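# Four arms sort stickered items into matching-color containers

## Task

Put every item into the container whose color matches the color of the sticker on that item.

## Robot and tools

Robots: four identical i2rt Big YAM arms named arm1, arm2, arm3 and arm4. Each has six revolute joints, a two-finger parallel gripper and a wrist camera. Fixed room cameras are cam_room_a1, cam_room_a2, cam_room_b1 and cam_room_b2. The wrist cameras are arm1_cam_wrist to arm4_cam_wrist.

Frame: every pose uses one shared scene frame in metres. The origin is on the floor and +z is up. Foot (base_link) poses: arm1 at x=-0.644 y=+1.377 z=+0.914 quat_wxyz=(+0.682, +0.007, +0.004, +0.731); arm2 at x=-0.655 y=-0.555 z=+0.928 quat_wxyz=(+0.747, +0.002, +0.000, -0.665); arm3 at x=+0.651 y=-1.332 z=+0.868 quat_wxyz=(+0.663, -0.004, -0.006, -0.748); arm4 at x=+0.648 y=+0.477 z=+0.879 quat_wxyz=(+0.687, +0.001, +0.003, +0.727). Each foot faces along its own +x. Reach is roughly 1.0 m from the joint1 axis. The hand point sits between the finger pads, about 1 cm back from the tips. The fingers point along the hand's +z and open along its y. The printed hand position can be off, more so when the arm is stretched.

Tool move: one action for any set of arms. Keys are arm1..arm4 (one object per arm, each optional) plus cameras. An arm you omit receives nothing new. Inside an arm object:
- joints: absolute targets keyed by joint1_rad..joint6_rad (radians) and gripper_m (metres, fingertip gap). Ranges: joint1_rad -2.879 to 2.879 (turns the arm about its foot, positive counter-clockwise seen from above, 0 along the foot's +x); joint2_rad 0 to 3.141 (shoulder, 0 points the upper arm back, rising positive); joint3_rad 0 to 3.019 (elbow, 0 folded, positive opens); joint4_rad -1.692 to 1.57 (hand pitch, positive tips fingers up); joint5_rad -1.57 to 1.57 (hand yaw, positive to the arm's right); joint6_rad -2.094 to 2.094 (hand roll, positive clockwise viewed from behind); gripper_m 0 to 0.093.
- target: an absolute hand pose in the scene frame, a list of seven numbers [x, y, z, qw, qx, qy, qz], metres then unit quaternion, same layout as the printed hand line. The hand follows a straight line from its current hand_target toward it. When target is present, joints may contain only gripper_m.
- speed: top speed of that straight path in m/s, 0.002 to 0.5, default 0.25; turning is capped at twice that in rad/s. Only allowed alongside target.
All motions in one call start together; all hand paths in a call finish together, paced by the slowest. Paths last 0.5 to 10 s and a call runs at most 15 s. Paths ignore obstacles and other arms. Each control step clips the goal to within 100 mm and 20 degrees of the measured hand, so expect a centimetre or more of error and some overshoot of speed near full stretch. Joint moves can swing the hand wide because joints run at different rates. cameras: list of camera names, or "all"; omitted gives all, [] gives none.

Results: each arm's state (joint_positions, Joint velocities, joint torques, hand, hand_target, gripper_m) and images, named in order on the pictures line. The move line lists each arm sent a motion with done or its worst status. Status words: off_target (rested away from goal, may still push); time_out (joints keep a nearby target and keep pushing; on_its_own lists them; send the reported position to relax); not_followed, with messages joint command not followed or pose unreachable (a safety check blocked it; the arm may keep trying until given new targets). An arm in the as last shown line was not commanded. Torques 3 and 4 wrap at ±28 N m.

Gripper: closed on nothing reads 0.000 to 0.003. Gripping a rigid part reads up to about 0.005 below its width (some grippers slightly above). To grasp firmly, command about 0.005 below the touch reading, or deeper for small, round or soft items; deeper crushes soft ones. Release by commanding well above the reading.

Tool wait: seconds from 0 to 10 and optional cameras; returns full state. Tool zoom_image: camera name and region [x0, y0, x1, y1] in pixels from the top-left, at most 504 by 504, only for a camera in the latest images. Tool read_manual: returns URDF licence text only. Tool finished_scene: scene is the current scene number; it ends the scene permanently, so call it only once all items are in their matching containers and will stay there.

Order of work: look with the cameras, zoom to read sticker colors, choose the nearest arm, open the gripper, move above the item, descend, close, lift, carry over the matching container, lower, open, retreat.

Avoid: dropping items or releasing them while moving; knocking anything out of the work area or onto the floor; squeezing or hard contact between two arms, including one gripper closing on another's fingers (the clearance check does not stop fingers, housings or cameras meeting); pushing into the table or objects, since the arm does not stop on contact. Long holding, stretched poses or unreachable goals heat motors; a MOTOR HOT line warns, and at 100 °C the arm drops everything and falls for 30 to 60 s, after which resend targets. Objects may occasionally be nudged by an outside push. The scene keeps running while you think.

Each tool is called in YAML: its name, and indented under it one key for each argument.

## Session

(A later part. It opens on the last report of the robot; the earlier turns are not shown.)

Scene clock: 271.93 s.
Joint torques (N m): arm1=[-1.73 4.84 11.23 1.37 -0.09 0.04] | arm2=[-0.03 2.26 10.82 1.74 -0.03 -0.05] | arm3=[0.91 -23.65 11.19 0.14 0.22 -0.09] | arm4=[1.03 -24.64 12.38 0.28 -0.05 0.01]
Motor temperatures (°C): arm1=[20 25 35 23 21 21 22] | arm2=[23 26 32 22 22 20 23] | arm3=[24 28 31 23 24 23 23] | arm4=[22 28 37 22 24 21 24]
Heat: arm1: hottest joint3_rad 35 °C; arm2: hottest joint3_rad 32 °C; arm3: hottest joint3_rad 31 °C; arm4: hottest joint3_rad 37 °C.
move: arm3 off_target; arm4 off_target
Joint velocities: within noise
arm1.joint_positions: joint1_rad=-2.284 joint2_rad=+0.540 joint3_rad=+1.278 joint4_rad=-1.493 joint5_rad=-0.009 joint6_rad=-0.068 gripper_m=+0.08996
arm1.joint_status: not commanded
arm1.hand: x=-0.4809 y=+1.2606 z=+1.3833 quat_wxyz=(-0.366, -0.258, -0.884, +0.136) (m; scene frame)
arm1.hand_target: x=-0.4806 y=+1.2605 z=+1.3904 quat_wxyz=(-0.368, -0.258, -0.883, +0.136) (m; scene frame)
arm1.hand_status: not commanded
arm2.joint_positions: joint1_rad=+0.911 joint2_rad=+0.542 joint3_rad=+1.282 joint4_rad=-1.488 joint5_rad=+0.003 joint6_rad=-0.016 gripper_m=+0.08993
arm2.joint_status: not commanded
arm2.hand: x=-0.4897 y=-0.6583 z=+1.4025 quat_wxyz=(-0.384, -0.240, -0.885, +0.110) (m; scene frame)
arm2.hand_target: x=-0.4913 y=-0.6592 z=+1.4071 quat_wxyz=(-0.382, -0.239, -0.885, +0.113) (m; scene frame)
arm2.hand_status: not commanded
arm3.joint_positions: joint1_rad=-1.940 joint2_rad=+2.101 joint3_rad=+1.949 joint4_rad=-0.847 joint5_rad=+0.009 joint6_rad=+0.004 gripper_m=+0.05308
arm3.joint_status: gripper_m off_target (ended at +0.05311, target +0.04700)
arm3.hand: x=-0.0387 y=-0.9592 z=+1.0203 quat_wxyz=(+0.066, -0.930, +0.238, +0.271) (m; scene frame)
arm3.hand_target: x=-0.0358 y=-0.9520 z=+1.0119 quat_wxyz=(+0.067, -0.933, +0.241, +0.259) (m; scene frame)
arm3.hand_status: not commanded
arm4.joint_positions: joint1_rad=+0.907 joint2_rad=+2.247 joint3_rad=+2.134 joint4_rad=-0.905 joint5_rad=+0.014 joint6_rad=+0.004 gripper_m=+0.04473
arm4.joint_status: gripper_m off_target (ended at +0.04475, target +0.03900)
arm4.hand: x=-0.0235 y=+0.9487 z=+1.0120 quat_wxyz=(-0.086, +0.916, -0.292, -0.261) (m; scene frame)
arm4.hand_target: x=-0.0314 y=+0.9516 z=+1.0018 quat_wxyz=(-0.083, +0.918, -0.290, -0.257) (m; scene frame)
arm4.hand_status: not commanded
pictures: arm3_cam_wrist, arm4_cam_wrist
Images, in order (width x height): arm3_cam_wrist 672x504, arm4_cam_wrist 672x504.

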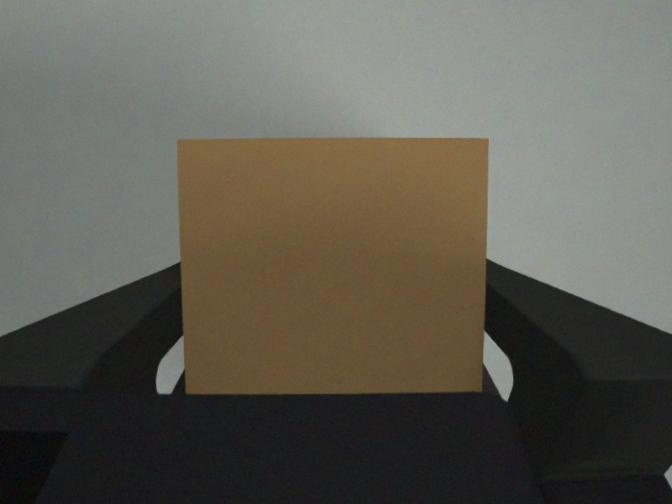

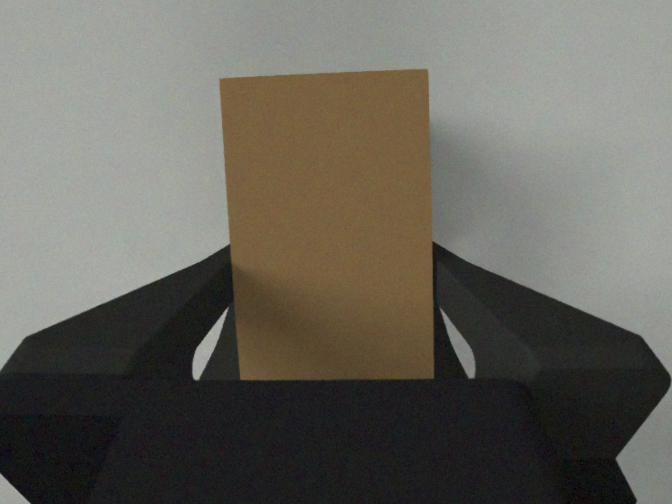

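move:
  arm4: {"target":[0.035,0.91,1.14,-0.0824,0.9155,-0.2887,-0.2556],"speed":0.2}
  arm3: {"target":[0.025,-0.995,1.14,-0.0669,0.9329,-0.2413,-0.2587],"speed":0.2}
  cameras: ["arm3_cam_wrist","arm4_cam_wrist"]

move:
  arm4: {"joints":{"joint2_rad":1.198,"joint3_rad":1.1,"joint4_rad":-0.95}}
  arm3: {"joints":{"joint2_rad":1.198,"joint3_rad":1.1,"joint4_rad":-0.95}}
  cameras: []

move:
  arm4: {"joints":{"joint2_rad":0.6,"joint3_rad":1.3,"joint4_rad":-1.5}}
  arm3: {"joints":{"joint2_rad":0.6,"joint3_rad":1.3,"joint4_rad":-1.5}}
  cameras: ["arm3_cam_wrist","arm4_cam_wrist"]

move:
  arm4: {"joints":{"joint1_rad":-1.127}}
  arm3: {"joints":{"joint1_rad":0.986}}
  cameras: ["arm3_cam_wrist","arm4_cam_wrist"]

Scene clock: 302.83 s.
Joint torques (N m): arm1=[-1.38 5.42 11.15 1.2 -0.02 0.06] | arm2=[0.09 2.2 10.84 1.74 -0.03 -0.05] | arm3=[2.08 -22.07 9.63 0.83 0.13 0.01] | arm4=[0.67 -23.94 9.4 0.44 -0.05 -0.02]
Motor temperatures (°C): arm1=[20 24 35 23 21 21 22] | arm2=[23 25 32 22 22 20 23] | arm3=[24 26 31 23 24 23 24] | arm4=[22 29 40 22 24 21 26]
Heat: arm1: hottest joint3_rad 35 °C; arm2: hottest joint3_rad 32 °C; arm3: hottest joint3_rad 31 °C; arm4: hottest joint3_rad 40 °C.
move: arm3 done; arm4 done
Joint velocities: within noise
arm1, arm2: as last shown
arm3.joint_positions: joint1_rad=-1.940 joint2_rad=+1.869 joint3_rad=+1.912 joint4_rad=-1.058 joint5_rad=+0.019 joint6_rad=+0.007 gripper_m=+0.05308
arm3.joint_status: not commanded
arm3.hand: x=+0.0265 y=-0.9904 z=+1.1421 quat_wxyz=(+0.068, -0.932, +0.241, +0.262) (m; scene frame)
arm3.hand_target: x=+0.0251 y=-0.9949 z=+1.1401 quat_wxyz=(+0.067, -0.933, +0.241, +0.259) (m; scene frame)
arm3.hand_status: done (0.005 m and 0.4 deg from the pose sent, 0.140 m and 1.5 deg at the start)
arm4.joint_positions: joint1_rad=+0.907 joint2_rad=+1.997 joint3_rad=+2.064 joint4_rad=-1.080 joint5_rad=+0.012 joint6_rad=+0.004 gripper_m=+0.04473
arm4.joint_status: not commanded
arm4.hand: x=+0.0336 y=+0.9094 z=+1.1448 quat_wxyz=(-0.085, +0.916, -0.292, -0.263) (m; scene frame)
arm4.hand_target: x=+0.0350 y=+0.9100 z=+1.1400 quat_wxyz=(-0.083, +0.918, -0.290, -0.256) (m; scene frame)
arm4.hand_status: done (0.005 m and 0.9 deg from the pose sent, 0.146 m and 0.7 deg at the start)
pictures: arm3_cam_wrist, arm4_cam_wrist
Images, in order (width x height): arm3_cam_wrist 672x504, arm4_cam_wrist 672x504.

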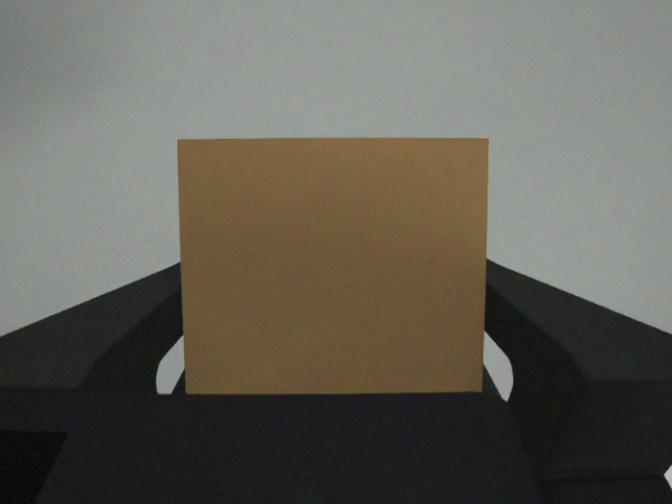

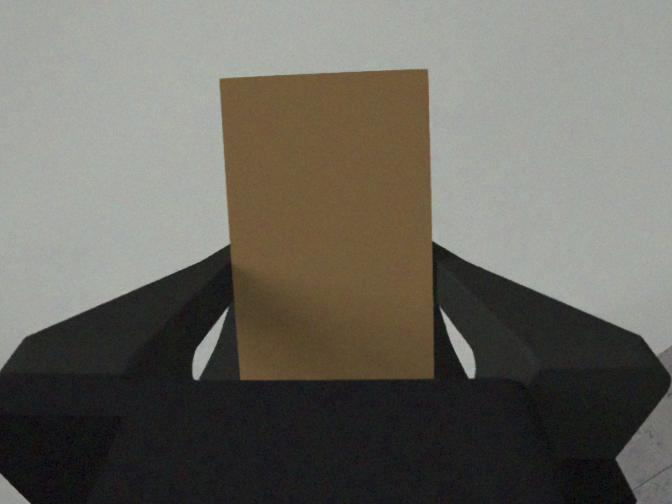

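Scene clock: 304.33 s.
Joint torques (N m): arm1=[-1.96 5.01 11.08 1.24 -0.05 0] | arm2=[0.03 2.2 10.84 1.73 -0.03 -0.06] | arm3=[1.85 -10.64 10.11 1.43 0.13 0.03] | arm4=[0.21 -10.34 9.95 1.13 -0.01 -0.02]
Motor temperatures (°C): arm1=[20 24 35 23 21 21 22] | arm2=[23 25 32 22 22 20 23] | arm3=[24 27 31 23 24 23 24] | arm4=[22 29 40 22 24 21 26]
Heat: arm1: hottest joint3_rad 35 °C; arm2: hottest joint3_rad 32 °C; arm3: hottest joint3_rad 31 °C; arm4: hottest joint3_rad 40 °C.
move: arm3 done; arm4 done
Joint velocities: within noise
arm1, arm2: as last shown
arm3.joint_positions: joint1_rad=-1.940 joint2_rad=+1.203 joint3_rad=+1.093 joint4_rad=-0.961 joint5_rad=+0.020 joint6_rad=+0.007 gripper_m=+0.05308
arm3.joint_status: all done
arm3.hand: x=+0.2584 y=-1.1145 z=+1.1147 quat_wxyz=(+0.062, -0.939, +0.242, +0.236) (m; scene frame)
arm3.hand_target: x=+0.2541 y=-1.1153 z=+1.1215 quat_wxyz=(+0.064, -0.936, +0.242, +0.246) (m; scene frame)
arm3.hand_status: not commanded
arm4.joint_positions: joint1_rad=+0.907 joint2_rad=+1.192 joint3_rad=+1.086 joint4_rad=-0.964 joint5_rad=+0.012 joint6_rad=+0.004 gripper_m=+0.04473
arm4.joint_status: all done
arm4.hand: x=+0.2870 y=+0.7330 z=+1.1313 quat_wxyz=(-0.077, +0.923, -0.294, -0.237) (m; scene frame)
arm4.hand_target: x=+0.2814 y=+0.7377 z=+1.1375 quat_wxyz=(-0.080, +0.921, -0.290, -0.247) (m; scene frame)
arm4.hand_status: not commanded
pictures: none
No camera images: "cameras" was empty.

Scene clock: 305.83 s.
Joint torques (N m): arm1=[-1.9 5.19 11.06 1.18 -0.02 0.05] | arm2=[0.09 2.2 10.86 1.72 -0.03 -0.06] | arm3=[1.85 1.08 9.87 1.25 0.11 0.02] | arm4=[0.85 1.79 8.35 0.81 -0.02 -0.02]
Motor temperatures (°C): arm1=[20 24 35 23 21 21 22] | arm2=[23 25 32 22 22 20 23] | arm3=[24 26 31 23 24 23 24] | arm4=[22 28 40 22 24 21 26]
Heat: arm1: hottest joint3_rad 35 °C; arm2: hottest joint3_rad 32 °C; arm3: hottest joint3_rad 31 °C; arm4: hottest joint3_rad 40 °C.
move: arm3 done; arm4 done
Joint velocities: within noise
arm1, arm2: as last shown
arm3.joint_positions: joint1_rad=-1.940 joint2_rad=+0.602 joint3_rad=+1.281 joint4_rad=-1.497 joint5_rad=+0.020 joint6_rad=+0.007 gripper_m=+0.05308
arm3.joint_status: all done
arm3.hand: x=+0.4639 y=-1.2214 z=+1.3270 quat_wxyz=(+0.091, -0.901, +0.235, +0.352) (m; scene frame)
arm3.hand_target: x=+0.4655 y=-1.2234 z=+1.3359 quat_wxyz=(+0.091, -0.898, +0.234, +0.361) (m; scene frame)
arm3.hand_status: not commanded
arm4.joint_positions: joint1_rad=+0.907 joint2_rad=+0.598 joint3_rad=+1.290 joint4_rad=-1.491 joint5_rad=+0.012 joint6_rad=+0.004 gripper_m=+0.04473
arm4.joint_status: all done
arm4.hand: x=+0.4769 y=+0.6024 z=+1.3467 quat_wxyz=(-0.115, +0.882, -0.282, -0.359) (m; scene frame)
arm4.hand_target: x=+0.4782 y=+0.6015 z=+1.3496 quat_wxyz=(-0.115, +0.883, -0.279, -0.359) (m; scene frame)
arm4.hand_status: not commanded
pictures: arm3_cam_wrist, arm4_cam_wrist
Images, in order (width x height): arm3_cam_wrist 672x504, arm4_cam_wrist 672x504.

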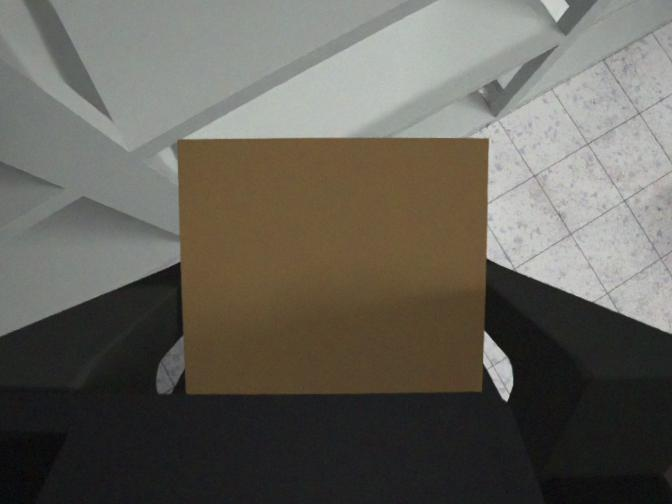

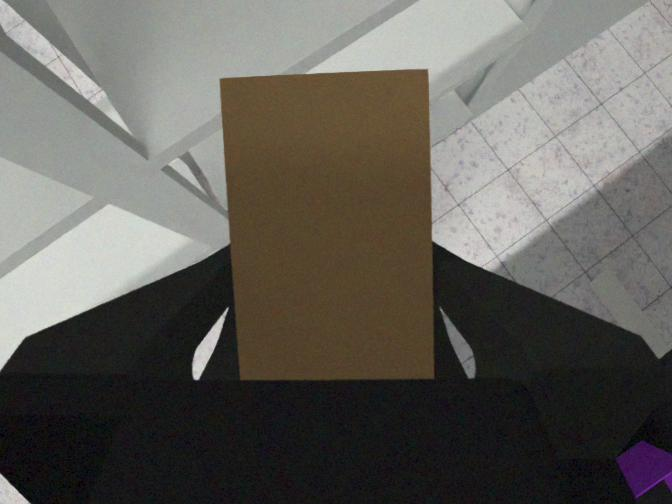

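Scene clock: 308.17 s.
Joint torques (N m): arm1=[-1.9 5.19 11.03 1.26 -0.03 -0.01] | arm2=[0.26 2.14 10.88 1.73 -0.03 -0.05] | arm3=[2.08 1.38 9.78 1.25 0.1 0] | arm4=[0.15 1.79 8.32 0.88 0.06 -0.03]
Motor temperatures (°C): arm1=[20 24 35 23 21 21 22] | arm2=[23 25 32 22 22 20 23] | arm3=[24 26 31 23 24 23 24] | arm4=[22 28 39 22 24 21 26]
Heat: arm1: hottest joint3_rad 35 °C; arm2: hottest joint3_rad 32 °C; arm3: hottest joint3_rad 31 °C; arm4: hottest joint3_rad 39 °C.
move: arm3 done; arm4 done
Joint velocities: within noise
arm1, arm2: as last shown
arm3.joint_positions: joint1_rad=+0.975 joint2_rad=+0.602 joint3_rad=+1.281 joint4_rad=-1.497 joint5_rad=+0.020 joint6_rad=+0.008 gripper_m=+0.05310
arm3.joint_status: all done
arm3.hand: x=+0.8089 y=-1.4684 z=+1.3308 quat_wxyz=(-0.344, -0.331, -0.867, +0.142) (m; scene frame)
arm3.hand_target: x=+0.8083 y=-1.4651 z=+1.3396 quat_wxyz=(-0.353, -0.327, -0.865, +0.143) (m; scene frame)
arm3.hand_status: not commanded
arm4.joint_positions: joint1_rad=-1.123 joint2_rad=+0.598 joint3_rad=+1.290 joint4_rad=-1.491 joint5_rad=+0.010 joint6_rad=+0.004 gripper_m=+0.04489
arm4.joint_status: all done
arm4.hand: x=+0.8373 y=+0.5798 z=+1.3450 quat_wxyz=(-0.363, +0.228, -0.899, -0.089) (m; scene frame)
arm4.hand_target: x=+0.8362 y=+0.5785 z=+1.3480 quat_wxyz=(-0.363, +0.230, -0.899, -0.088) (m; scene frame)
arm4.hand_status: not commanded
pictures: arm3_cam_wrist, arm4_cam_wrist
Images, in order (width x height): arm3_cam_wrist 672x504, arm4_cam_wrist 672x504.

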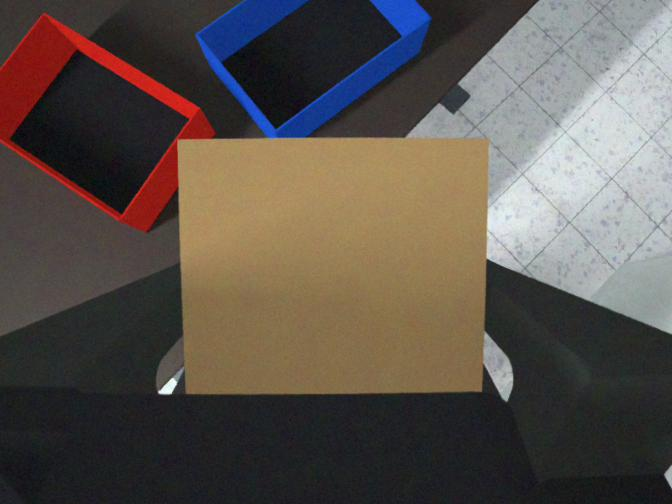

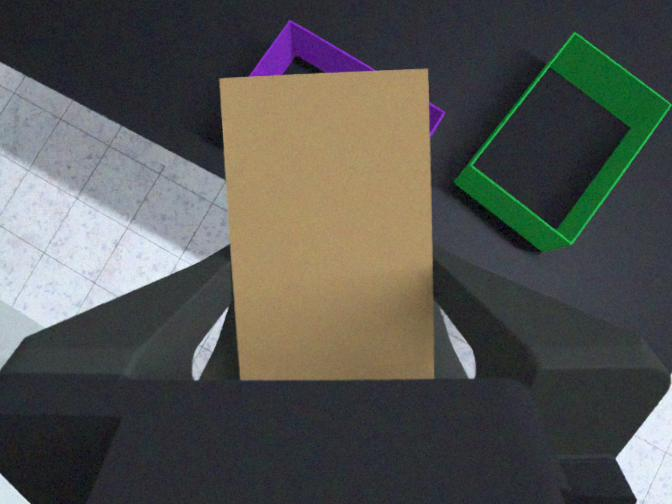

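move:
  arm4: {"target":[1.10,0.723,1.0,-0.2994,0.2349,-0.9215,-0.0763]}
  arm3: {"target":[1.155,-1.75,1.0,-0.2906,-0.323,-0.8945,0.1049]}
  cameras: ["arm3_cam_wrist","arm4_cam_wrist"]

Scene clock: 321.87 s.
Joint torques (N m): arm1=[-2.02 4.48 11.36 1.24 -0.08 0] | arm2=[0.09 2.32 10.84 1.72 -0.04 -0.05] | arm3=[2.14 -19.55 13.12 1.63 -0.07 -0.1] | arm4=[0.09 -12.57 11.14 1.59 -0.03 0]
Motor temperatures (°C): arm1=[20 24 35 23 21 21 22] | arm2=[23 25 32 22 22 20 23] | arm3=[24 26 31 23 24 23 24] | arm4=[22 27 38 22 24 21 26]
Heat: arm1: hottest joint3_rad 35 °C; arm2: hottest joint3_rad 32 °C; arm3: hottest joint3_rad 31 °C; arm4: hottest joint3_rad 38 °C.
move: arm3 off_target; arm4 off_target
Joint velocities: within noise
arm1, arm2: as last shown
arm3.joint_positions: joint1_rad=+0.980 joint2_rad=+1.781 joint3_rad=+1.286 joint4_rad=-0.532 joint5_rad=-0.008 joint6_rad=+0.008 gripper_m=+0.05310
arm3.joint_status: not commanded
arm3.hand: x=+1.1293 y=-1.7414 z=+0.9686 quat_wxyz=(-0.256, -0.336, -0.901, +0.095) (m; scene frame)
arm3.hand_target: x=+1.1532 y=-1.7484 z=+1.0008 quat_wxyz=(-0.291, -0.323, -0.895, +0.105) (m; scene frame)
arm3.hand_status: off_target (0.042 m and 4.4 deg from the pose sent, 0.555 m and 8.1 deg at the start)
arm4.joint_positions: joint1_rad=-1.123 joint2_rad=+1.434 joint3_rad=+0.855 joint4_rad=-0.428 joint5_rad=+0.002 joint6_rad=+0.004 gripper_m=+0.04489
arm4.joint_status: not commanded
arm4.hand: x=+1.0766 y=+0.7129 z=+0.9744 quat_wxyz=(-0.267, +0.238, -0.931, -0.068) (m; scene frame)
arm4.hand_target: x=+1.0984 y=+0.7222 z=+1.0009 quat_wxyz=(-0.300, +0.235, -0.921, -0.076) (m; scene frame)
arm4.hand_status: off_target (0.036 m and 4.0 deg from the pose sent, 0.457 m and 7.9 deg at the start)
pictures: arm3_cam_wrist, arm4_cam_wrist
Images, in order (width x height): arm3_cam_wrist 672x504, arm4_cam_wrist 672x504.

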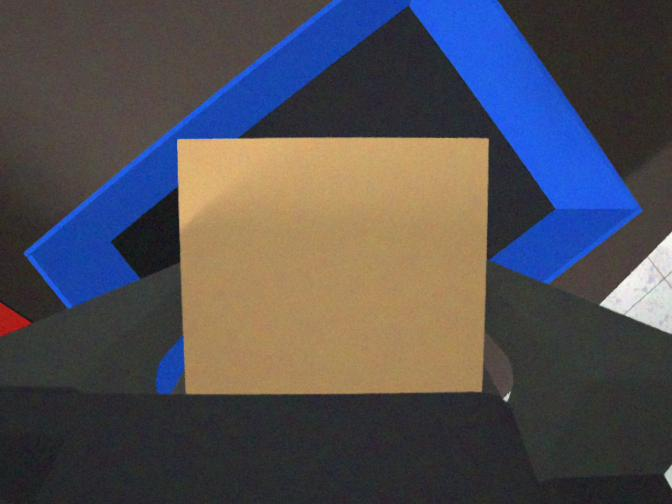

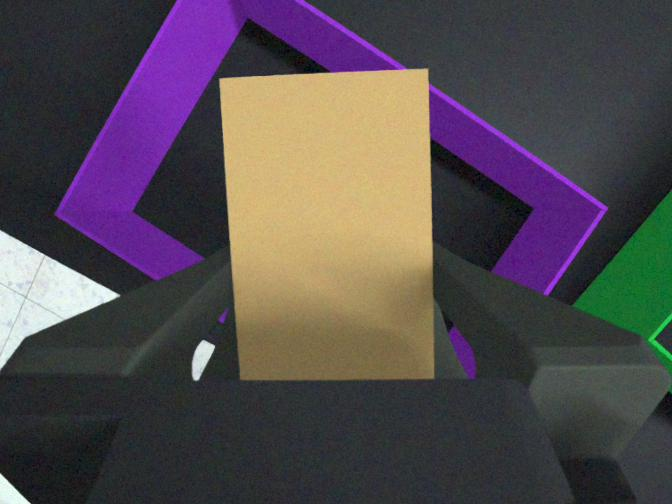

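move:
  arm4: {"target":[1.091,0.722,0.835,-0.2994,0.2349,-0.9215,-0.0763],"speed":0.2}
  arm3: {"target":[1.135,-1.742,0.835,-0.2906,-0.323,-0.8945,0.1049],"speed":0.2}
  cameras: ["arm3_cam_wrist","arm4_cam_wrist"]

Scene clock: 334.73 s.
Joint torques (N m): arm1=[-1.49 4.95 11.36 1.2 -0.07 0.04] | arm2=[0.09 2.2 10.82 1.74 -0.03 -0.05] | arm3=[1.38 -19.25 6.84 1.96 -0.08 -0.13] | arm4=[0.85 -14.15 5.39 1.61 0.14 0.07]
Motor temperatures (°C): arm1=[20 24 35 23 21 21 22] | arm2=[23 25 32 22 22 20 23] | arm3=[24 26 32 23 24 23 24] | arm4=[22 26 39 22 24 21 26]
Heat: arm1: hottest joint3_rad 35 °C; arm2: hottest joint3_rad 32 °C; arm3: hottest joint3_rad 32 °C; arm4: hottest joint3_rad 39 °C.
move: arm3 done; arm4 done
Joint velocities: within noise
arm1, arm2: as last shown
arm3.joint_positions: joint1_rad=+0.980 joint2_rad=+1.994 joint3_rad=+1.144 joint4_rad=-0.122 joint5_rad=-0.013 joint6_rad=+0.003 gripper_m=+0.05310
arm3.joint_status: not commanded
arm3.hand: x=+1.1292 y=-1.7419 z=+0.8315 quat_wxyz=(-0.281, -0.330, -0.895, +0.102) (m; scene frame)
arm3.hand_target: x=+1.1350 y=-1.7420 z=+0.8352 quat_wxyz=(-0.291, -0.323, -0.894, +0.105) (m; scene frame)
arm3.hand_status: done (0.007 m and 1.4 deg from the pose sent, 0.134 m and 4.4 deg at the start)
arm4.joint_positions: joint1_rad=-1.123 joint2_rad=+1.775 joint3_rad=+0.737 joint4_rad=+0.084 joint5_rad=+0.002 joint6_rad=+0.004 gripper_m=+0.04489
arm4.joint_status: not commanded
arm4.hand: x=+1.0872 y=+0.7187 z=+0.8341 quat_wxyz=(-0.292, +0.236, -0.924, -0.074) (m; scene frame)
arm4.hand_target: x=+1.0910 y=+0.7221 z=+0.8352 quat_wxyz=(-0.299, +0.235, -0.922, -0.076) (m; scene frame)
arm4.hand_status: done (0.005 m and 1.0 deg from the pose sent, 0.140 m and 4.0 deg at the start)
pictures: arm3_cam_wrist, arm4_cam_wrist
Images, in order (width x height): arm3_cam_wrist 672x504, arm4_cam_wrist 672x504.

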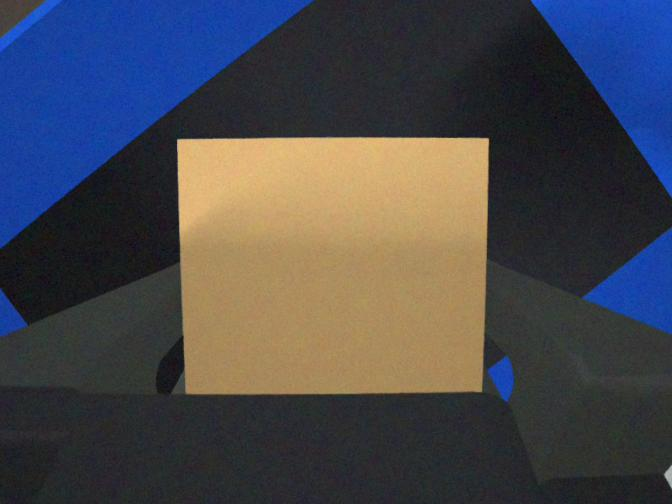

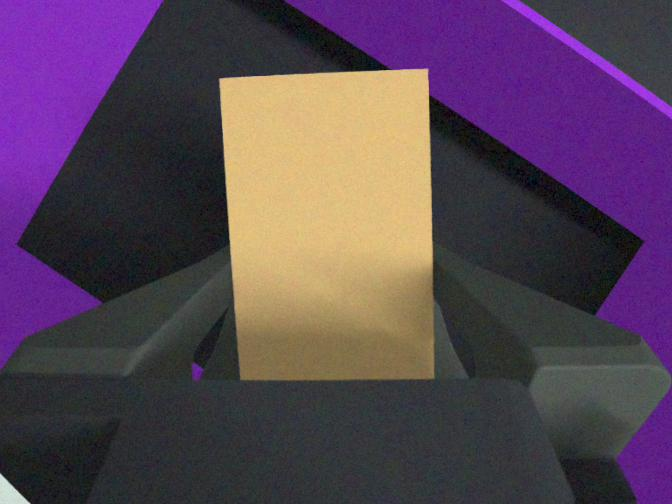

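move:
  arm4: {"target":[1.091,0.722,0.77,-0.2752,0.2368,-0.9291,-0.0701],"speed":0.12}
  arm3: {"target":[1.135,-1.742,0.775,-0.2709,-0.3252,-0.9007,0.0978],"speed":0.12}
  cameras: []

move:
  arm4: {"target":[1.091,0.722,0.748,-0.2752,0.2368,-0.9291,-0.0701],"speed":0.06}
  arm3: {"target":[1.135,-1.742,0.755,-0.2709,-0.3252,-0.9007,0.0978],"speed":0.06}
  cameras: ["arm3_cam_wrist","arm4_cam_wrist"]

Scene clock: 340.67 s.
Joint torques (N m): arm1=[-1.67 5.54 11.12 1.32 -0.04 0.03] | arm2=[0.09 2.2 10.84 1.74 -0.03 -0.05] | arm3=[1.26 -19.31 8.13 1.7 0 -0.08] | arm4=[0.73 -14.56 5.65 1.5 0.12 0.03]
Motor temperatures (°C): arm1=[20 24 35 23 21 21 22] | arm2=[23 25 32 22 22 20 23] | arm3=[24 26 32 23 24 23 24] | arm4=[22 26 38 22 24 21 26]
Heat: arm1: hottest joint3_rad 35 °C; arm2: hottest joint3_rad 32 °C; arm3: hottest joint3_rad 32 °C; arm4: hottest joint3_rad 38 °C.
move: arm3 off_target; arm4 off_target
Joint velocities: within noise
arm1, arm2: as last shown
arm3.joint_positions: joint1_rad=+0.982 joint2_rad=+2.110 joint3_rad=+1.144 joint4_rad=-0.063 joint5_rad=-0.014 joint6_rad=-0.001 gripper_m=+0.05310
arm3.joint_status: not commanded
arm3.hand: x=+1.1214 y=-1.7345 z=+0.7693 quat_wxyz=(-0.256, -0.331, -0.904, +0.093) (m; scene frame)
arm3.hand_target: x=+1.1347 y=-1.7416 z=+0.7753 quat_wxyz=(-0.271, -0.325, -0.901, +0.098) (m; scene frame)
arm3.hand_status: off_target (0.017 m and 1.9 deg from the pose sent, 0.057 m and 1.6 deg at the start)
arm4.joint_positions: joint1_rad=-1.123 joint2_rad=+1.952 joint3_rad=+0.746 joint4_rad=+0.183 joint5_rad=+0.002 joint6_rad=+0.005 gripper_m=+0.04489
arm4.joint_status: not commanded
arm4.hand: x=+1.0768 y=+0.7128 z=+0.7663 quat_wxyz=(-0.259, +0.238, -0.934, -0.066) (m; scene frame)
arm4.hand_target: x=+1.0905 y=+0.7219 z=+0.7705 quat_wxyz=(-0.275, +0.237, -0.929, -0.070) (m; scene frame)
arm4.hand_status: off_target (0.017 m and 2.0 deg from the pose sent, 0.064 m and 2.0 deg at the start)
pictures: none
No camera images: "cameras" was empty.

Scene clock: 341.70 s.
Joint torques (N m): arm1=[-2.2 4.19 11.25 1.32 -0.06 0.05] | arm2=[0.09 2.2 10.84 1.7 -0.03 -0.05] | arm3=[1.38 -18.96 8.13 1.7 0.01 -0.07] | arm4=[0.97 -13.98 5.14 1.43 0.12 0.06]
Motor temperatures (°C): arm1=[20 24 35 23 21 21 22] | arm2=[23 25 32 22 22 20 23] | arm3=[24 26 32 23 24 23 24] | arm4=[22 26 38 22 24 21 26]
Heat: arm1: hottest joint3_rad 35 °C; arm2: hottest joint3_rad 32 °C; arm3: hottest joint3_rad 32 °C; arm4: hottest joint3_rad 38 °C.
move: arm3 off_target; arm4 off_target
Joint velocities: within noise
arm1.joint_positions: joint1_rad=-2.284 joint2_rad=+0.540 joint3_rad=+1.278 joint4_rad=-1.493 joint5_rad=-0.009 joint6_rad=-0.068 gripper_m=+0.08996
arm1.joint_status: not commanded
arm1.hand: x=-0.4809 y=+1.2606 z=+1.3833 quat_wxyz=(-0.366, -0.258, -0.884, +0.136) (m; scene frame)
arm1.hand_target: x=-0.4806 y=+1.2605 z=+1.3904 quat_wxyz=(-0.368, -0.258, -0.883, +0.136) (m; scene frame)
arm1.hand_status: not commanded
arm2.joint_positions: joint1_rad=+0.911 joint2_rad=+0.542 joint3_rad=+1.282 joint4_rad=-1.488 joint5_rad=+0.003 joint6_rad=-0.016 gripper_m=+0.08993
arm2.joint_status: not commanded
arm2.hand: x=-0.4897 y=-0.6583 z=+1.4025 quat_wxyz=(-0.384, -0.240, -0.885, +0.110) (m; scene frame)
arm2.hand_target: x=-0.4913 y=-0.6592 z=+1.4071 quat_wxyz=(-0.382, -0.239, -0.885, +0.113) (m; scene frame)
arm2.hand_status: not commanded
arm3.joint_positions: joint1_rad=+0.982 joint2_rad=+2.148 joint3_rad=+1.144 joint4_rad=-0.022 joint5_rad=-0.014 joint6_rad=-0.001 gripper_m=+0.05310
arm3.joint_status: not commanded
arm3.hand: x=+1.1210 y=-1.7343 z=+0.7518 quat_wxyz=(-0.257, -0.331, -0.903, +0.093) (m; scene frame)
arm3.hand_target: x=+1.1347 y=-1.7416 z=+0.7554 quat_wxyz=(-0.271, -0.325, -0.901, +0.098) (m; scene frame)
arm3.hand_status: off_target (0.016 m and 1.8 deg from the pose sent, 0.021 m and 2.0 deg at the start)
arm4.joint_positions: joint1_rad=-1.123 joint2_rad=+2.012 joint3_rad=+0.755 joint4_rad=+0.240 joint5_rad=+0.002 joint6_rad=+0.005 gripper_m=+0.04489
arm4.joint_status: not commanded
arm4.hand: x=+1.0787 y=+0.7139 z=+0.7476 quat_wxyz=(-0.262, +0.238, -0.933, -0.067) (m; scene frame)
arm4.hand_target: x=+1.0907 y=+0.7219 z=+0.7485 quat_wxyz=(-0.275, +0.237, -0.929, -0.070) (m; scene frame)
arm4.hand_status: off_target (0.015 m and 1.6 deg from the pose sent, 0.025 m and 2.0 deg at the start)
pictures: arm3_cam_wrist, arm4_cam_wrist
Images, in order (width x height): arm3_cam_wrist 672x504, arm4_cam_wrist 672x504.

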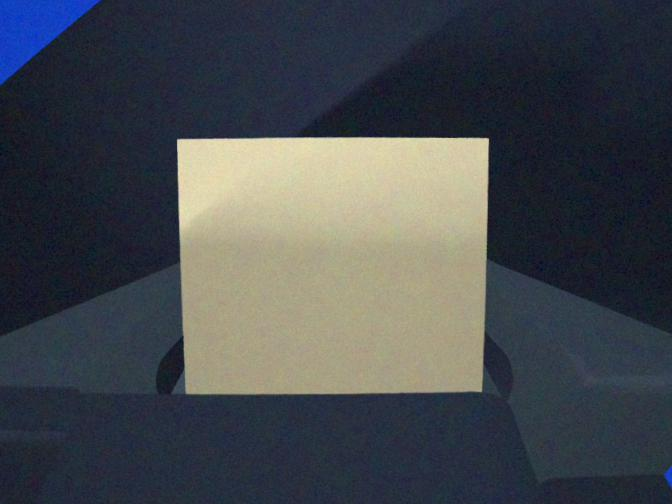

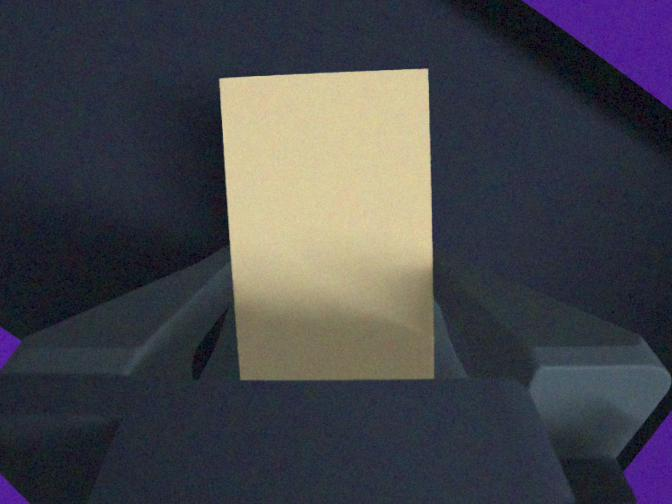

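move:
  arm4: {"target":[1.091,0.722,0.740,-0.2752,0.2368,-0.9291,-0.0701],"speed":0.05}
  arm3: {"target":[1.135,-1.742,0.746,-0.2709,-0.3252,-0.9007,0.0978],"speed":0.05}
  cameras: []

move:
  arm4: {"target":[1.091,0.722,0.733,-0.2752,0.2368,-0.9291,-0.0701],"speed":0.04}
  arm3: {"target":[1.135,-1.742,0.739,-0.2709,-0.3252,-0.9007,0.0978],"speed":0.04}
  cameras: ["arm3_cam_wrist","arm4_cam_wrist"]

Scene clock: 348.40 s.
Joint torques (N m): arm1=[-1.96 5.42 11.23 1.09 -0.03 0.03] | arm2=[0.03 2.2 10.86 1.76 -0.03 -0.06] | arm3=[1.55 -18.37 8.29 1.68 0.01 -0.09] | arm4=[0.38 -14.21 4.86 1.5 0.13 0.06]
Motor temperatures (°C): arm1=[20 24 35 23 21 21 22] | arm2=[23 25 32 22 22 20 23] | arm3=[24 26 31 23 24 23 25] | arm4=[22 26 36 22 24 21 26]
Heat: arm1: hottest joint3_rad 35 °C; arm2: hottest joint3_rad 32 °C; arm3: hottest joint3_rad 31 °C; arm4: hottest joint3_rad 36 °C.
move: arm3 off_target; arm4 off_target
Joint velocities: within noise
arm1, arm2: as last shown
arm3.joint_positions: joint1_rad=+0.982 joint2_rad=+2.161 joint3_rad=+1.144 joint4_rad=-0.004 joint5_rad=-0.014 joint6_rad=-0.001 gripper_m=+0.05310
arm3.joint_status: not commanded
arm3.hand: x=+1.1214 y=-1.7348 z=+0.7464 quat_wxyz=(-0.260, -0.330, -0.903, +0.094) (m; scene frame)
arm3.hand_target: x=+1.1347 y=-1.7416 z=+0.7465 quat_wxyz=(-0.271, -0.325, -0.901, +0.098) (m; scene frame)
arm3.hand_status: off_target (0.015 m and 1.5 deg from the pose sent, 0.017 m and 1.8 deg at the start)
arm4.joint_positions: joint1_rad=-1.123 joint2_rad=+2.032 joint3_rad=+0.759 joint4_rad=+0.260 joint5_rad=+0.002 joint6_rad=+0.005 gripper_m=+0.04489
arm4.joint_status: not commanded
arm4.hand: x=+1.0797 y=+0.7144 z=+0.7417 quat_wxyz=(-0.264, +0.238, -0.932, -0.067) (m; scene frame)
arm4.hand_target: x=+1.0906 y=+0.7219 z=+0.7404 quat_wxyz=(-0.275, +0.237, -0.929, -0.070) (m; scene frame)
arm4.hand_status: off_target (0.014 m and 1.4 deg from the pose sent, 0.017 m and 1.6 deg at the start)
pictures: none
No camera images: "cameras" was empty.

Scene clock: 349.37 s.
Joint torques (N m): arm1=[-1.85 5.54 11.26 1.32 -0.04 0.03] | arm2=[0.09 2.2 10.85 1.73 -0.03 -0.05] | arm3=[1.49 -17.26 8.46 1.74 0.02 -0.09] | arm4=[0.62 -14.39 4.79 1.44 0.11 0.08]
Motor temperatures (°C): arm1=[20 24 35 23 21 21 22] | arm2=[23 25 32 22 22 20 23] | arm3=[24 26 31 23 24 23 25] | arm4=[22 26 36 22 24 21 26]
Heat: arm1: hottest joint3_rad 35 °C; arm2: hottest joint3_rad 32 °C; arm3: hottest joint3_rad 31 °C; arm4: hottest joint3_rad 36 °C.
move: arm3 off_target; arm4 off_target
Joint velocities: within noise
arm1, arm2: as last shown
arm3.joint_positions: joint1_rad=+0.982 joint2_rad=+2.164 joint3_rad=+1.144 joint4_rad=+0.008 joint5_rad=-0.014 joint6_rad=-0.001 gripper_m=+0.05310
arm3.joint_status: not commanded
arm3.hand: x=+1.1226 y=-1.7358 z=+0.7459 quat_wxyz=(-0.264, -0.330, -0.901, +0.096) (m; scene frame)
arm3.hand_target: x=+1.1345 y=-1.7415 z=+0.7394 quat_wxyz=(-0.271, -0.325, -0.901, +0.098) (m; scene frame)
arm3.hand_status: off_target (0.015 m and 1.0 deg from the pose sent, 0.017 m and 1.5 deg at the start)
arm4.joint_positions: joint1_rad=-1.123 joint2_rad=+2.050 joint3_rad=+0.764 joint4_rad=+0.278 joint5_rad=+0.002 joint6_rad=+0.005 gripper_m=+0.04489
arm4.joint_status: not commanded
arm4.hand: x=+1.0816 y=+0.7155 z=+0.7372 quat_wxyz=(-0.267, +0.237, -0.932, -0.068) (m; scene frame)
arm4.hand_target: x=+1.0907 y=+0.7219 z=+0.7333 quat_wxyz=(-0.275, +0.237, -0.929, -0.070) (m; scene frame)
arm4.hand_status: off_target (0.012 m and 1.0 deg from the pose sent, 0.016 m and 1.4 deg at the start)
pictures: arm3_cam_wrist, arm4_cam_wrist
Images, in order (width x height): arm3_cam_wrist 672x504, arm4_cam_wrist 672x504.

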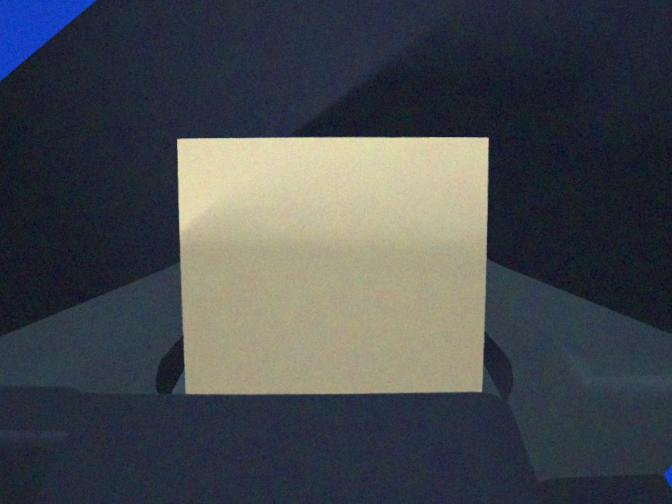

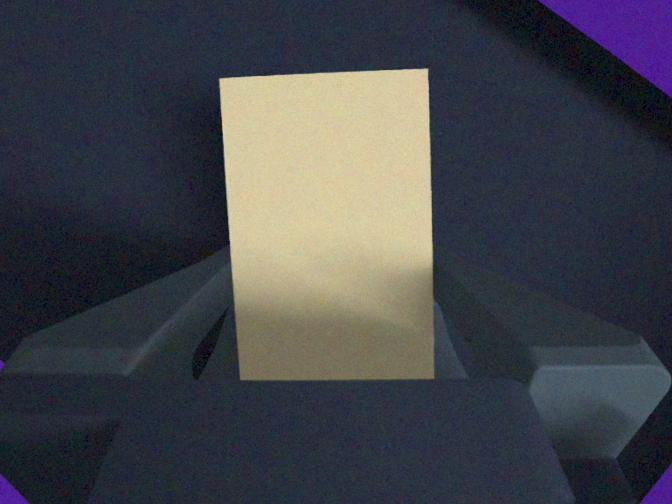

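move:
  arm4: {"target":[1.091,0.722,0.727,-0.2752,0.2368,-0.9291,-0.0701],"speed":0.04}
  cameras: []

move:
  arm4: {"target":[1.091,0.722,0.722,-0.2752,0.2368,-0.9291,-0.0701],"speed":0.04}
  arm3: {"target":[1.1345,-1.742,0.737,-0.2709,-0.3252,-0.9007,0.0978],"speed":0.04}
  cameras: []

Scene clock: 354.13 s.
Joint torques (N m): arm1=[-1.67 5.13 11.14 1.29 -0.08 0.05] | arm2=[0.03 2.26 10.86 1.74 -0.03 -0.05] | arm3=[1.55 -17.2 8.4 1.73 0.03 -0.08] | arm4=[1.14 -12.92 4.94 1.35 0.13 0.08]
Motor temperatures (°C): arm1=[20 24 35 23 21 21 22] | arm2=[23 25 32 22 22 20 23] | arm3=[24 26 31 23 24 23 25] | arm4=[22 26 36 22 24 21 26]
Heat: arm1: hottest joint3_rad 35 °C; arm2: hottest joint3_rad 32 °C; arm3: hottest joint3_rad 31 °C; arm4: hottest joint3_rad 36 °C.
move: arm4 off_target
Joint velocities: within noise
arm1, arm2, arm3: as last shown
arm4.joint_positions: joint1_rad=-1.123 joint2_rad=+2.054 joint3_rad=+0.764 joint4_rad=+0.296 joint5_rad=+0.002 joint6_rad=+0.005 gripper_m=+0.04489
arm4.joint_status: not commanded
arm4.hand: x=+1.0836 y=+0.7166 z=+0.7373 quat_wxyz=(-0.273, +0.237, -0.930, -0.069) (m; scene frame)
arm4.hand_target: x=+1.0906 y=+0.7219 z=+0.7275 quat_wxyz=(-0.275, +0.237, -0.929, -0.070) (m; scene frame)
arm4.hand_status: off_target (0.014 m and 0.3 deg from the pose sent, 0.015 m and 1.0 deg at the start)
pictures: none
No camera images: "cameras" was empty.

Scene clock: 355.10 s.
Joint torques (N m): arm1=[-1.73 4.78 11.22 1.24 -0.03 0.05] | arm2=[0.09 2.2 10.86 1.74 -0.03 -0.05] | arm3=[1.49 -16.79 8.42 1.74 0.02 -0.09] | arm4=[0.73 -12.28 4.77 1.4 0.11 0.07]
Motor temperatures (°C): arm1=[20 24 35 23 21 21 22] | arm2=[23 25 32 22 22 20 23] | arm3=[24 26 31 23 24 23 25] | arm4=[22 26 36 22 24 21 26]
Heat: arm1: hottest joint3_rad 35 °C; arm2: hottest joint3_rad 32 °C; arm3: hottest joint3_rad 31 °C; arm4: hottest joint3_rad 36 °C.
move: arm3 off_target; arm4 off_target
Joint velocities: within noise
arm1, arm2: as last shown
arm3.joint_positions: joint1_rad=+0.982 joint2_rad=+2.165 joint3_rad=+1.144 joint4_rad=+0.013 joint5_rad=-0.014 joint6_rad=-0.001 gripper_m=+0.05310
arm3.joint_status: not commanded
arm3.hand: x=+1.1231 y=-1.7363 z=+0.7458 quat_wxyz=(-0.265, -0.330, -0.901, +0.096) (m; scene frame)
arm3.hand_target: x=+1.1340 y=-1.7415 z=+0.7374 quat_wxyz=(-0.271, -0.325, -0.901, +0.098) (m; scene frame)
arm3.hand_status: off_target (0.015 m and 0.8 deg from the pose sent, 0.016 m and 1.0 deg at the start)
arm4.joint_positions: joint1_rad=-1.123 joint2_rad=+2.061 joint3_rad=+0.771 joint4_rad=+0.310 joint5_rad=+0.003 joint6_rad=+0.005 gripper_m=+0.04489
arm4.joint_status: not commanded
arm4.hand: x=+1.0876 y=+0.7187 z=+0.7373 quat_wxyz=(-0.279, +0.236, -0.928, -0.071) (m; scene frame)
arm4.hand_target: x=+1.0904 y=+0.7217 z=+0.7225 quat_wxyz=(-0.275, +0.237, -0.929, -0.070) (m; scene frame)
arm4.hand_status: off_target (0.016 m and 0.5 deg from the pose sent, 0.018 m and 0.3 deg at the start)
pictures: none
No camera images: "cameras" was empty.

Both in contact. Relax, open, retreat.

move:
  arm4: {"target":[1.089,0.721,0.732,-0.2752,0.2368,-0.9291,-0.0701],"speed":0.04}
  arm3: {"target":[1.131,-1.740,0.742,-0.2709,-0.3252,-0.9007,0.0978],"speed":0.04}
  cameras: []

move:
  arm4: {"joints":{"gripper_m":0.085}}
  arm3: {"joints":{"gripper_m":0.085}}
  cameras: ["arm3_cam_wrist","arm4_cam_wrist"]

move:
  arm4: {"target":[1.02,0.684,0.87,-0.2752,0.2368,-0.9291,-0.0701],"speed":0.2}
  arm3: {"target":[1.07,-1.688,0.87,-0.2709,-0.3252,-0.9007,0.0978],"speed":0.2}
  cameras: ["arm3_cam_wrist","arm4_cam_wrist"]

Scene clock: 363.73 s.
Joint torques (N m): arm1=[-1.55 5.01 11.28 1.17 -0.05 0.01] | arm2=[0.15 2.26 10.84 1.78 -0.04 -0.05] | arm3=[1.32 -18.37 7.23 1.69 -0.01 -0.1] | arm4=[0.79 -15.38 4.01 0.76 0.12 0.04]
Motor temperatures (°C): arm1=[20 24 35 23 21 21 22] | arm2=[23 25 33 22 22 20 23] | arm3=[24 26 31 23 24 23 25] | arm4=[22 26 35 22 24 21 26]
Heat: arm1: hottest joint3_rad 35 °C; arm2: hottest joint3_rad 33 °C; arm3: hottest joint3_rad 31 °C; arm4: hottest joint3_rad 35 °C.
move: arm3 done; arm4 done
Joint velocities: within noise
arm1, arm2: as last shown
arm3.joint_positions: joint1_rad=+0.982 joint2_rad=+2.165 joint3_rad=+1.144 joint4_rad=+0.013 joint5_rad=-0.015 joint6_rad=-0.001 gripper_m=+0.05310
arm3.joint_status: not commanded
arm3.hand: x=+1.1232 y=-1.7362 z=+0.7458 quat_wxyz=(-0.265, -0.330, -0.901, +0.096) (m; scene frame)
arm3.hand_target: x=+1.1308 y=-1.7398 z=+0.7422 quat_wxyz=(-0.271, -0.325, -0.901, +0.098) (m; scene frame)
arm3.hand_status: done (0.009 m and 0.8 deg from the pose sent, 0.009 m and 0.9 deg at the start)
arm4.joint_positions: joint1_rad=-1.123 joint2_rad=+2.061 joint3_rad=+0.771 joint4_rad=+0.310 joint5_rad=+0.003 joint6_rad=+0.005 gripper_m=+0.04489
arm4.joint_status: not commanded
arm4.hand: x=+1.0876 y=+0.7187 z=+0.7373 quat_wxyz=(-0.279, +0.236, -0.928, -0.071) (m; scene frame)
arm4.hand_target: x=+1.0890 y=+0.7210 z=+0.7321 quat_wxyz=(-0.275, +0.237, -0.929, -0.070) (m; scene frame)
arm4.hand_status: done (0.006 m and 0.5 deg from the pose sent, 0.006 m and 0.5 deg at the start)
pictures: none
No camera images: "cameras" was empty.

Scene clock: 364.30 s.
Joint torques (N m): arm1=[-2.2 4.95 11.11 1.24 -0.06 0] | arm2=[0.09 2.2 10.88 1.74 -0.03 -0.05] | arm3=[1.26 -18.43 7.24 1.55 -0.01 -0.09] | arm4=[0.73 -15.03 3.99 0.68 0.12 0.07]
Motor temperatures (°C): arm1=[20 24 35 23 21 21 22] | arm2=[23 25 33 22 22 20 23] | arm3=[24 26 31 23 24 23 25] | arm4=[22 26 35 22 24 21 26]
Heat: arm1: hottest joint3_rad 35 °C; arm2: hottest joint3_rad 33 °C; arm3: hottest joint3_rad 31 °C; arm4: hottest joint3_rad 35 °C.
move: arm3 done; arm4 done
Joint velocities: within noise
arm1, arm2: as last shown
arm3.joint_positions: joint1_rad=+0.982 joint2_rad=+2.165 joint3_rad=+1.144 joint4_rad=+0.014 joint5_rad=-0.015 joint6_rad=-0.001 gripper_m=+0.08496
arm3.joint_status: all done
arm3.hand: x=+1.1234 y=-1.7364 z=+0.7460 quat_wxyz=(-0.266, -0.329, -0.901, +0.096) (m; scene frame)
arm3.hand_target: x=+1.1309 y=-1.7398 z=+0.7422 quat_wxyz=(-0.271, -0.325, -0.901, +0.098) (m; scene frame)
arm3.hand_status: not commanded
arm4.joint_positions: joint1_rad=-1.123 joint2_rad=+2.061 joint3_rad=+0.771 joint4_rad=+0.310 joint5_rad=+0.003 joint6_rad=+0.005 gripper_m=+0.08490
arm4.joint_status: all done
arm4.hand: x=+1.0876 y=+0.7187 z=+0.7373 quat_wxyz=(-0.279, +0.236, -0.928, -0.071) (m; scene frame)
arm4.hand_target: x=+1.0890 y=+0.7210 z=+0.7321 quat_wxyz=(-0.275, +0.237, -0.929, -0.070) (m; scene frame)
arm4.hand_status: not commanded
pictures: arm3_cam_wrist, arm4_cam_wrist
Images, in order (width x height): arm3_cam_wrist 672x504, arm4_cam_wrist 672x504.

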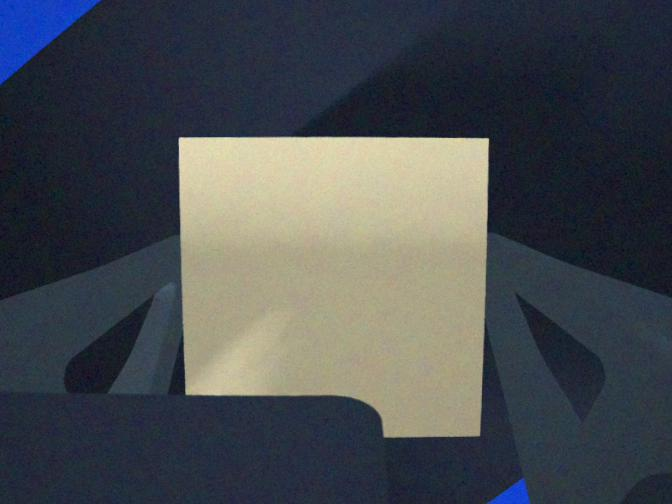

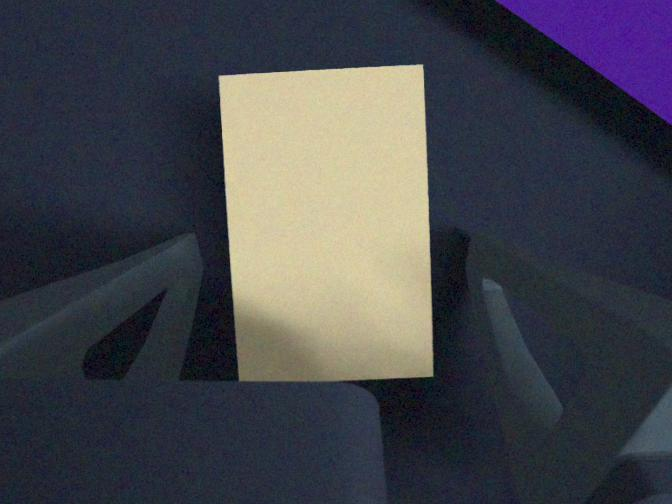

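Scene clock: 365.77 s.
Joint torques (N m): arm1=[-1.55 5.25 11.29 1.39 -0.08 0.04] | arm2=[0.03 2.08 10.88 1.74 -0.04 -0.05] | arm3=[1.08 -16.15 6.39 0.79 0.04 -0.11] | arm4=[1.08 -10.7 5.48 0.55 0.03 0.07]
Motor temperatures (°C): arm1=[20 24 35 23 21 21 22] | arm2=[23 25 33 22 22 20 23] | arm3=[24 26 31 23 24 23 25] | arm4=[22 26 34 22 24 21 26]
Heat: arm1: hottest joint3_rad 35 °C; arm2: hottest joint3_rad 33 °C; arm3: hottest joint3_rad 31 °C; arm4: hottest joint3_rad 34 °C.
move: arm3 done; arm4 done
Joint velocities: within noise
arm1, arm2: as last shown
arm3.joint_positions: joint1_rad=+0.982 joint2_rad=+1.767 joint3_rad=+0.930 joint4_rad=-0.146 joint5_rad=-0.017 joint6_rad=-0.002 gripper_m=+0.08496
arm3.joint_status: not commanded
arm3.hand: x=+1.0733 y=-1.6911 z=+0.8736 quat_wxyz=(-0.277, -0.327, -0.898, +0.099) (m; scene frame)
arm3.hand_target: x=+1.0700 y=-1.6880 z=+0.8701 quat_wxyz=(-0.271, -0.325, -0.901, +0.098) (m; scene frame)
arm3.hand_status: done (0.006 m and 0.9 deg from the pose sent, 0.143 m and 0.8 deg at the start)
arm4.joint_positions: joint1_rad=-1.123 joint2_rad=+1.522 joint3_rad=+0.563 joint4_rad=-0.016 joint5_rad=+0.007 joint6_rad=+0.005 gripper_m=+0.08491
arm4.joint_status: not commanded
arm4.hand: x=+1.0241 y=+0.6829 z=+0.8727 quat_wxyz=(-0.283, +0.235, -0.927, -0.070) (m; scene frame)
arm4.hand_target: x=+1.0199 y=+0.6840 z=+0.8700 quat_wxyz=(-0.275, +0.237, -0.929, -0.070) (m; scene frame)
arm4.hand_status: done (0.005 m and 0.9 deg from the pose sent, 0.153 m and 0.5 deg at the start)
pictures: arm3_cam_wrist, arm4_cam_wrist
Images, in order (width x height): arm3_cam_wrist 672x504, arm4_cam_wrist 672x504.

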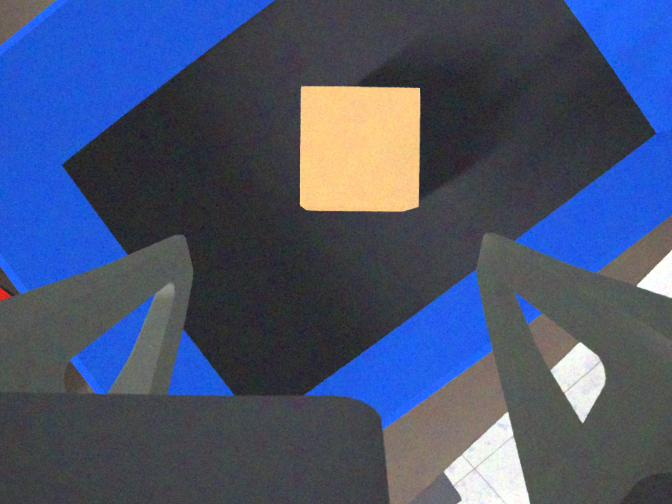

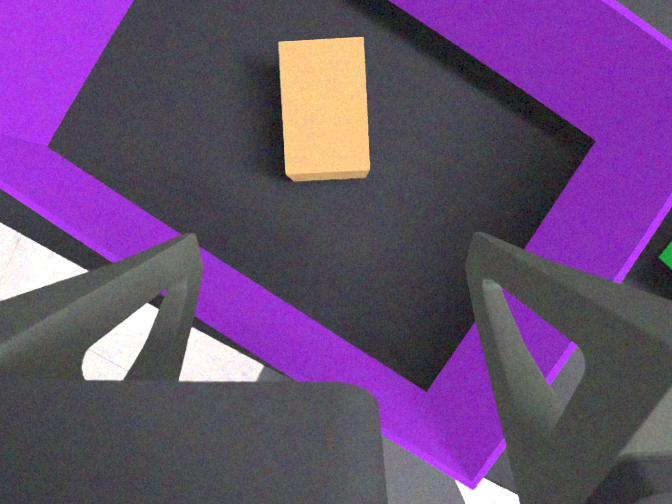

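finished_scene:
  scene: 3

The scene is finished: the task was done.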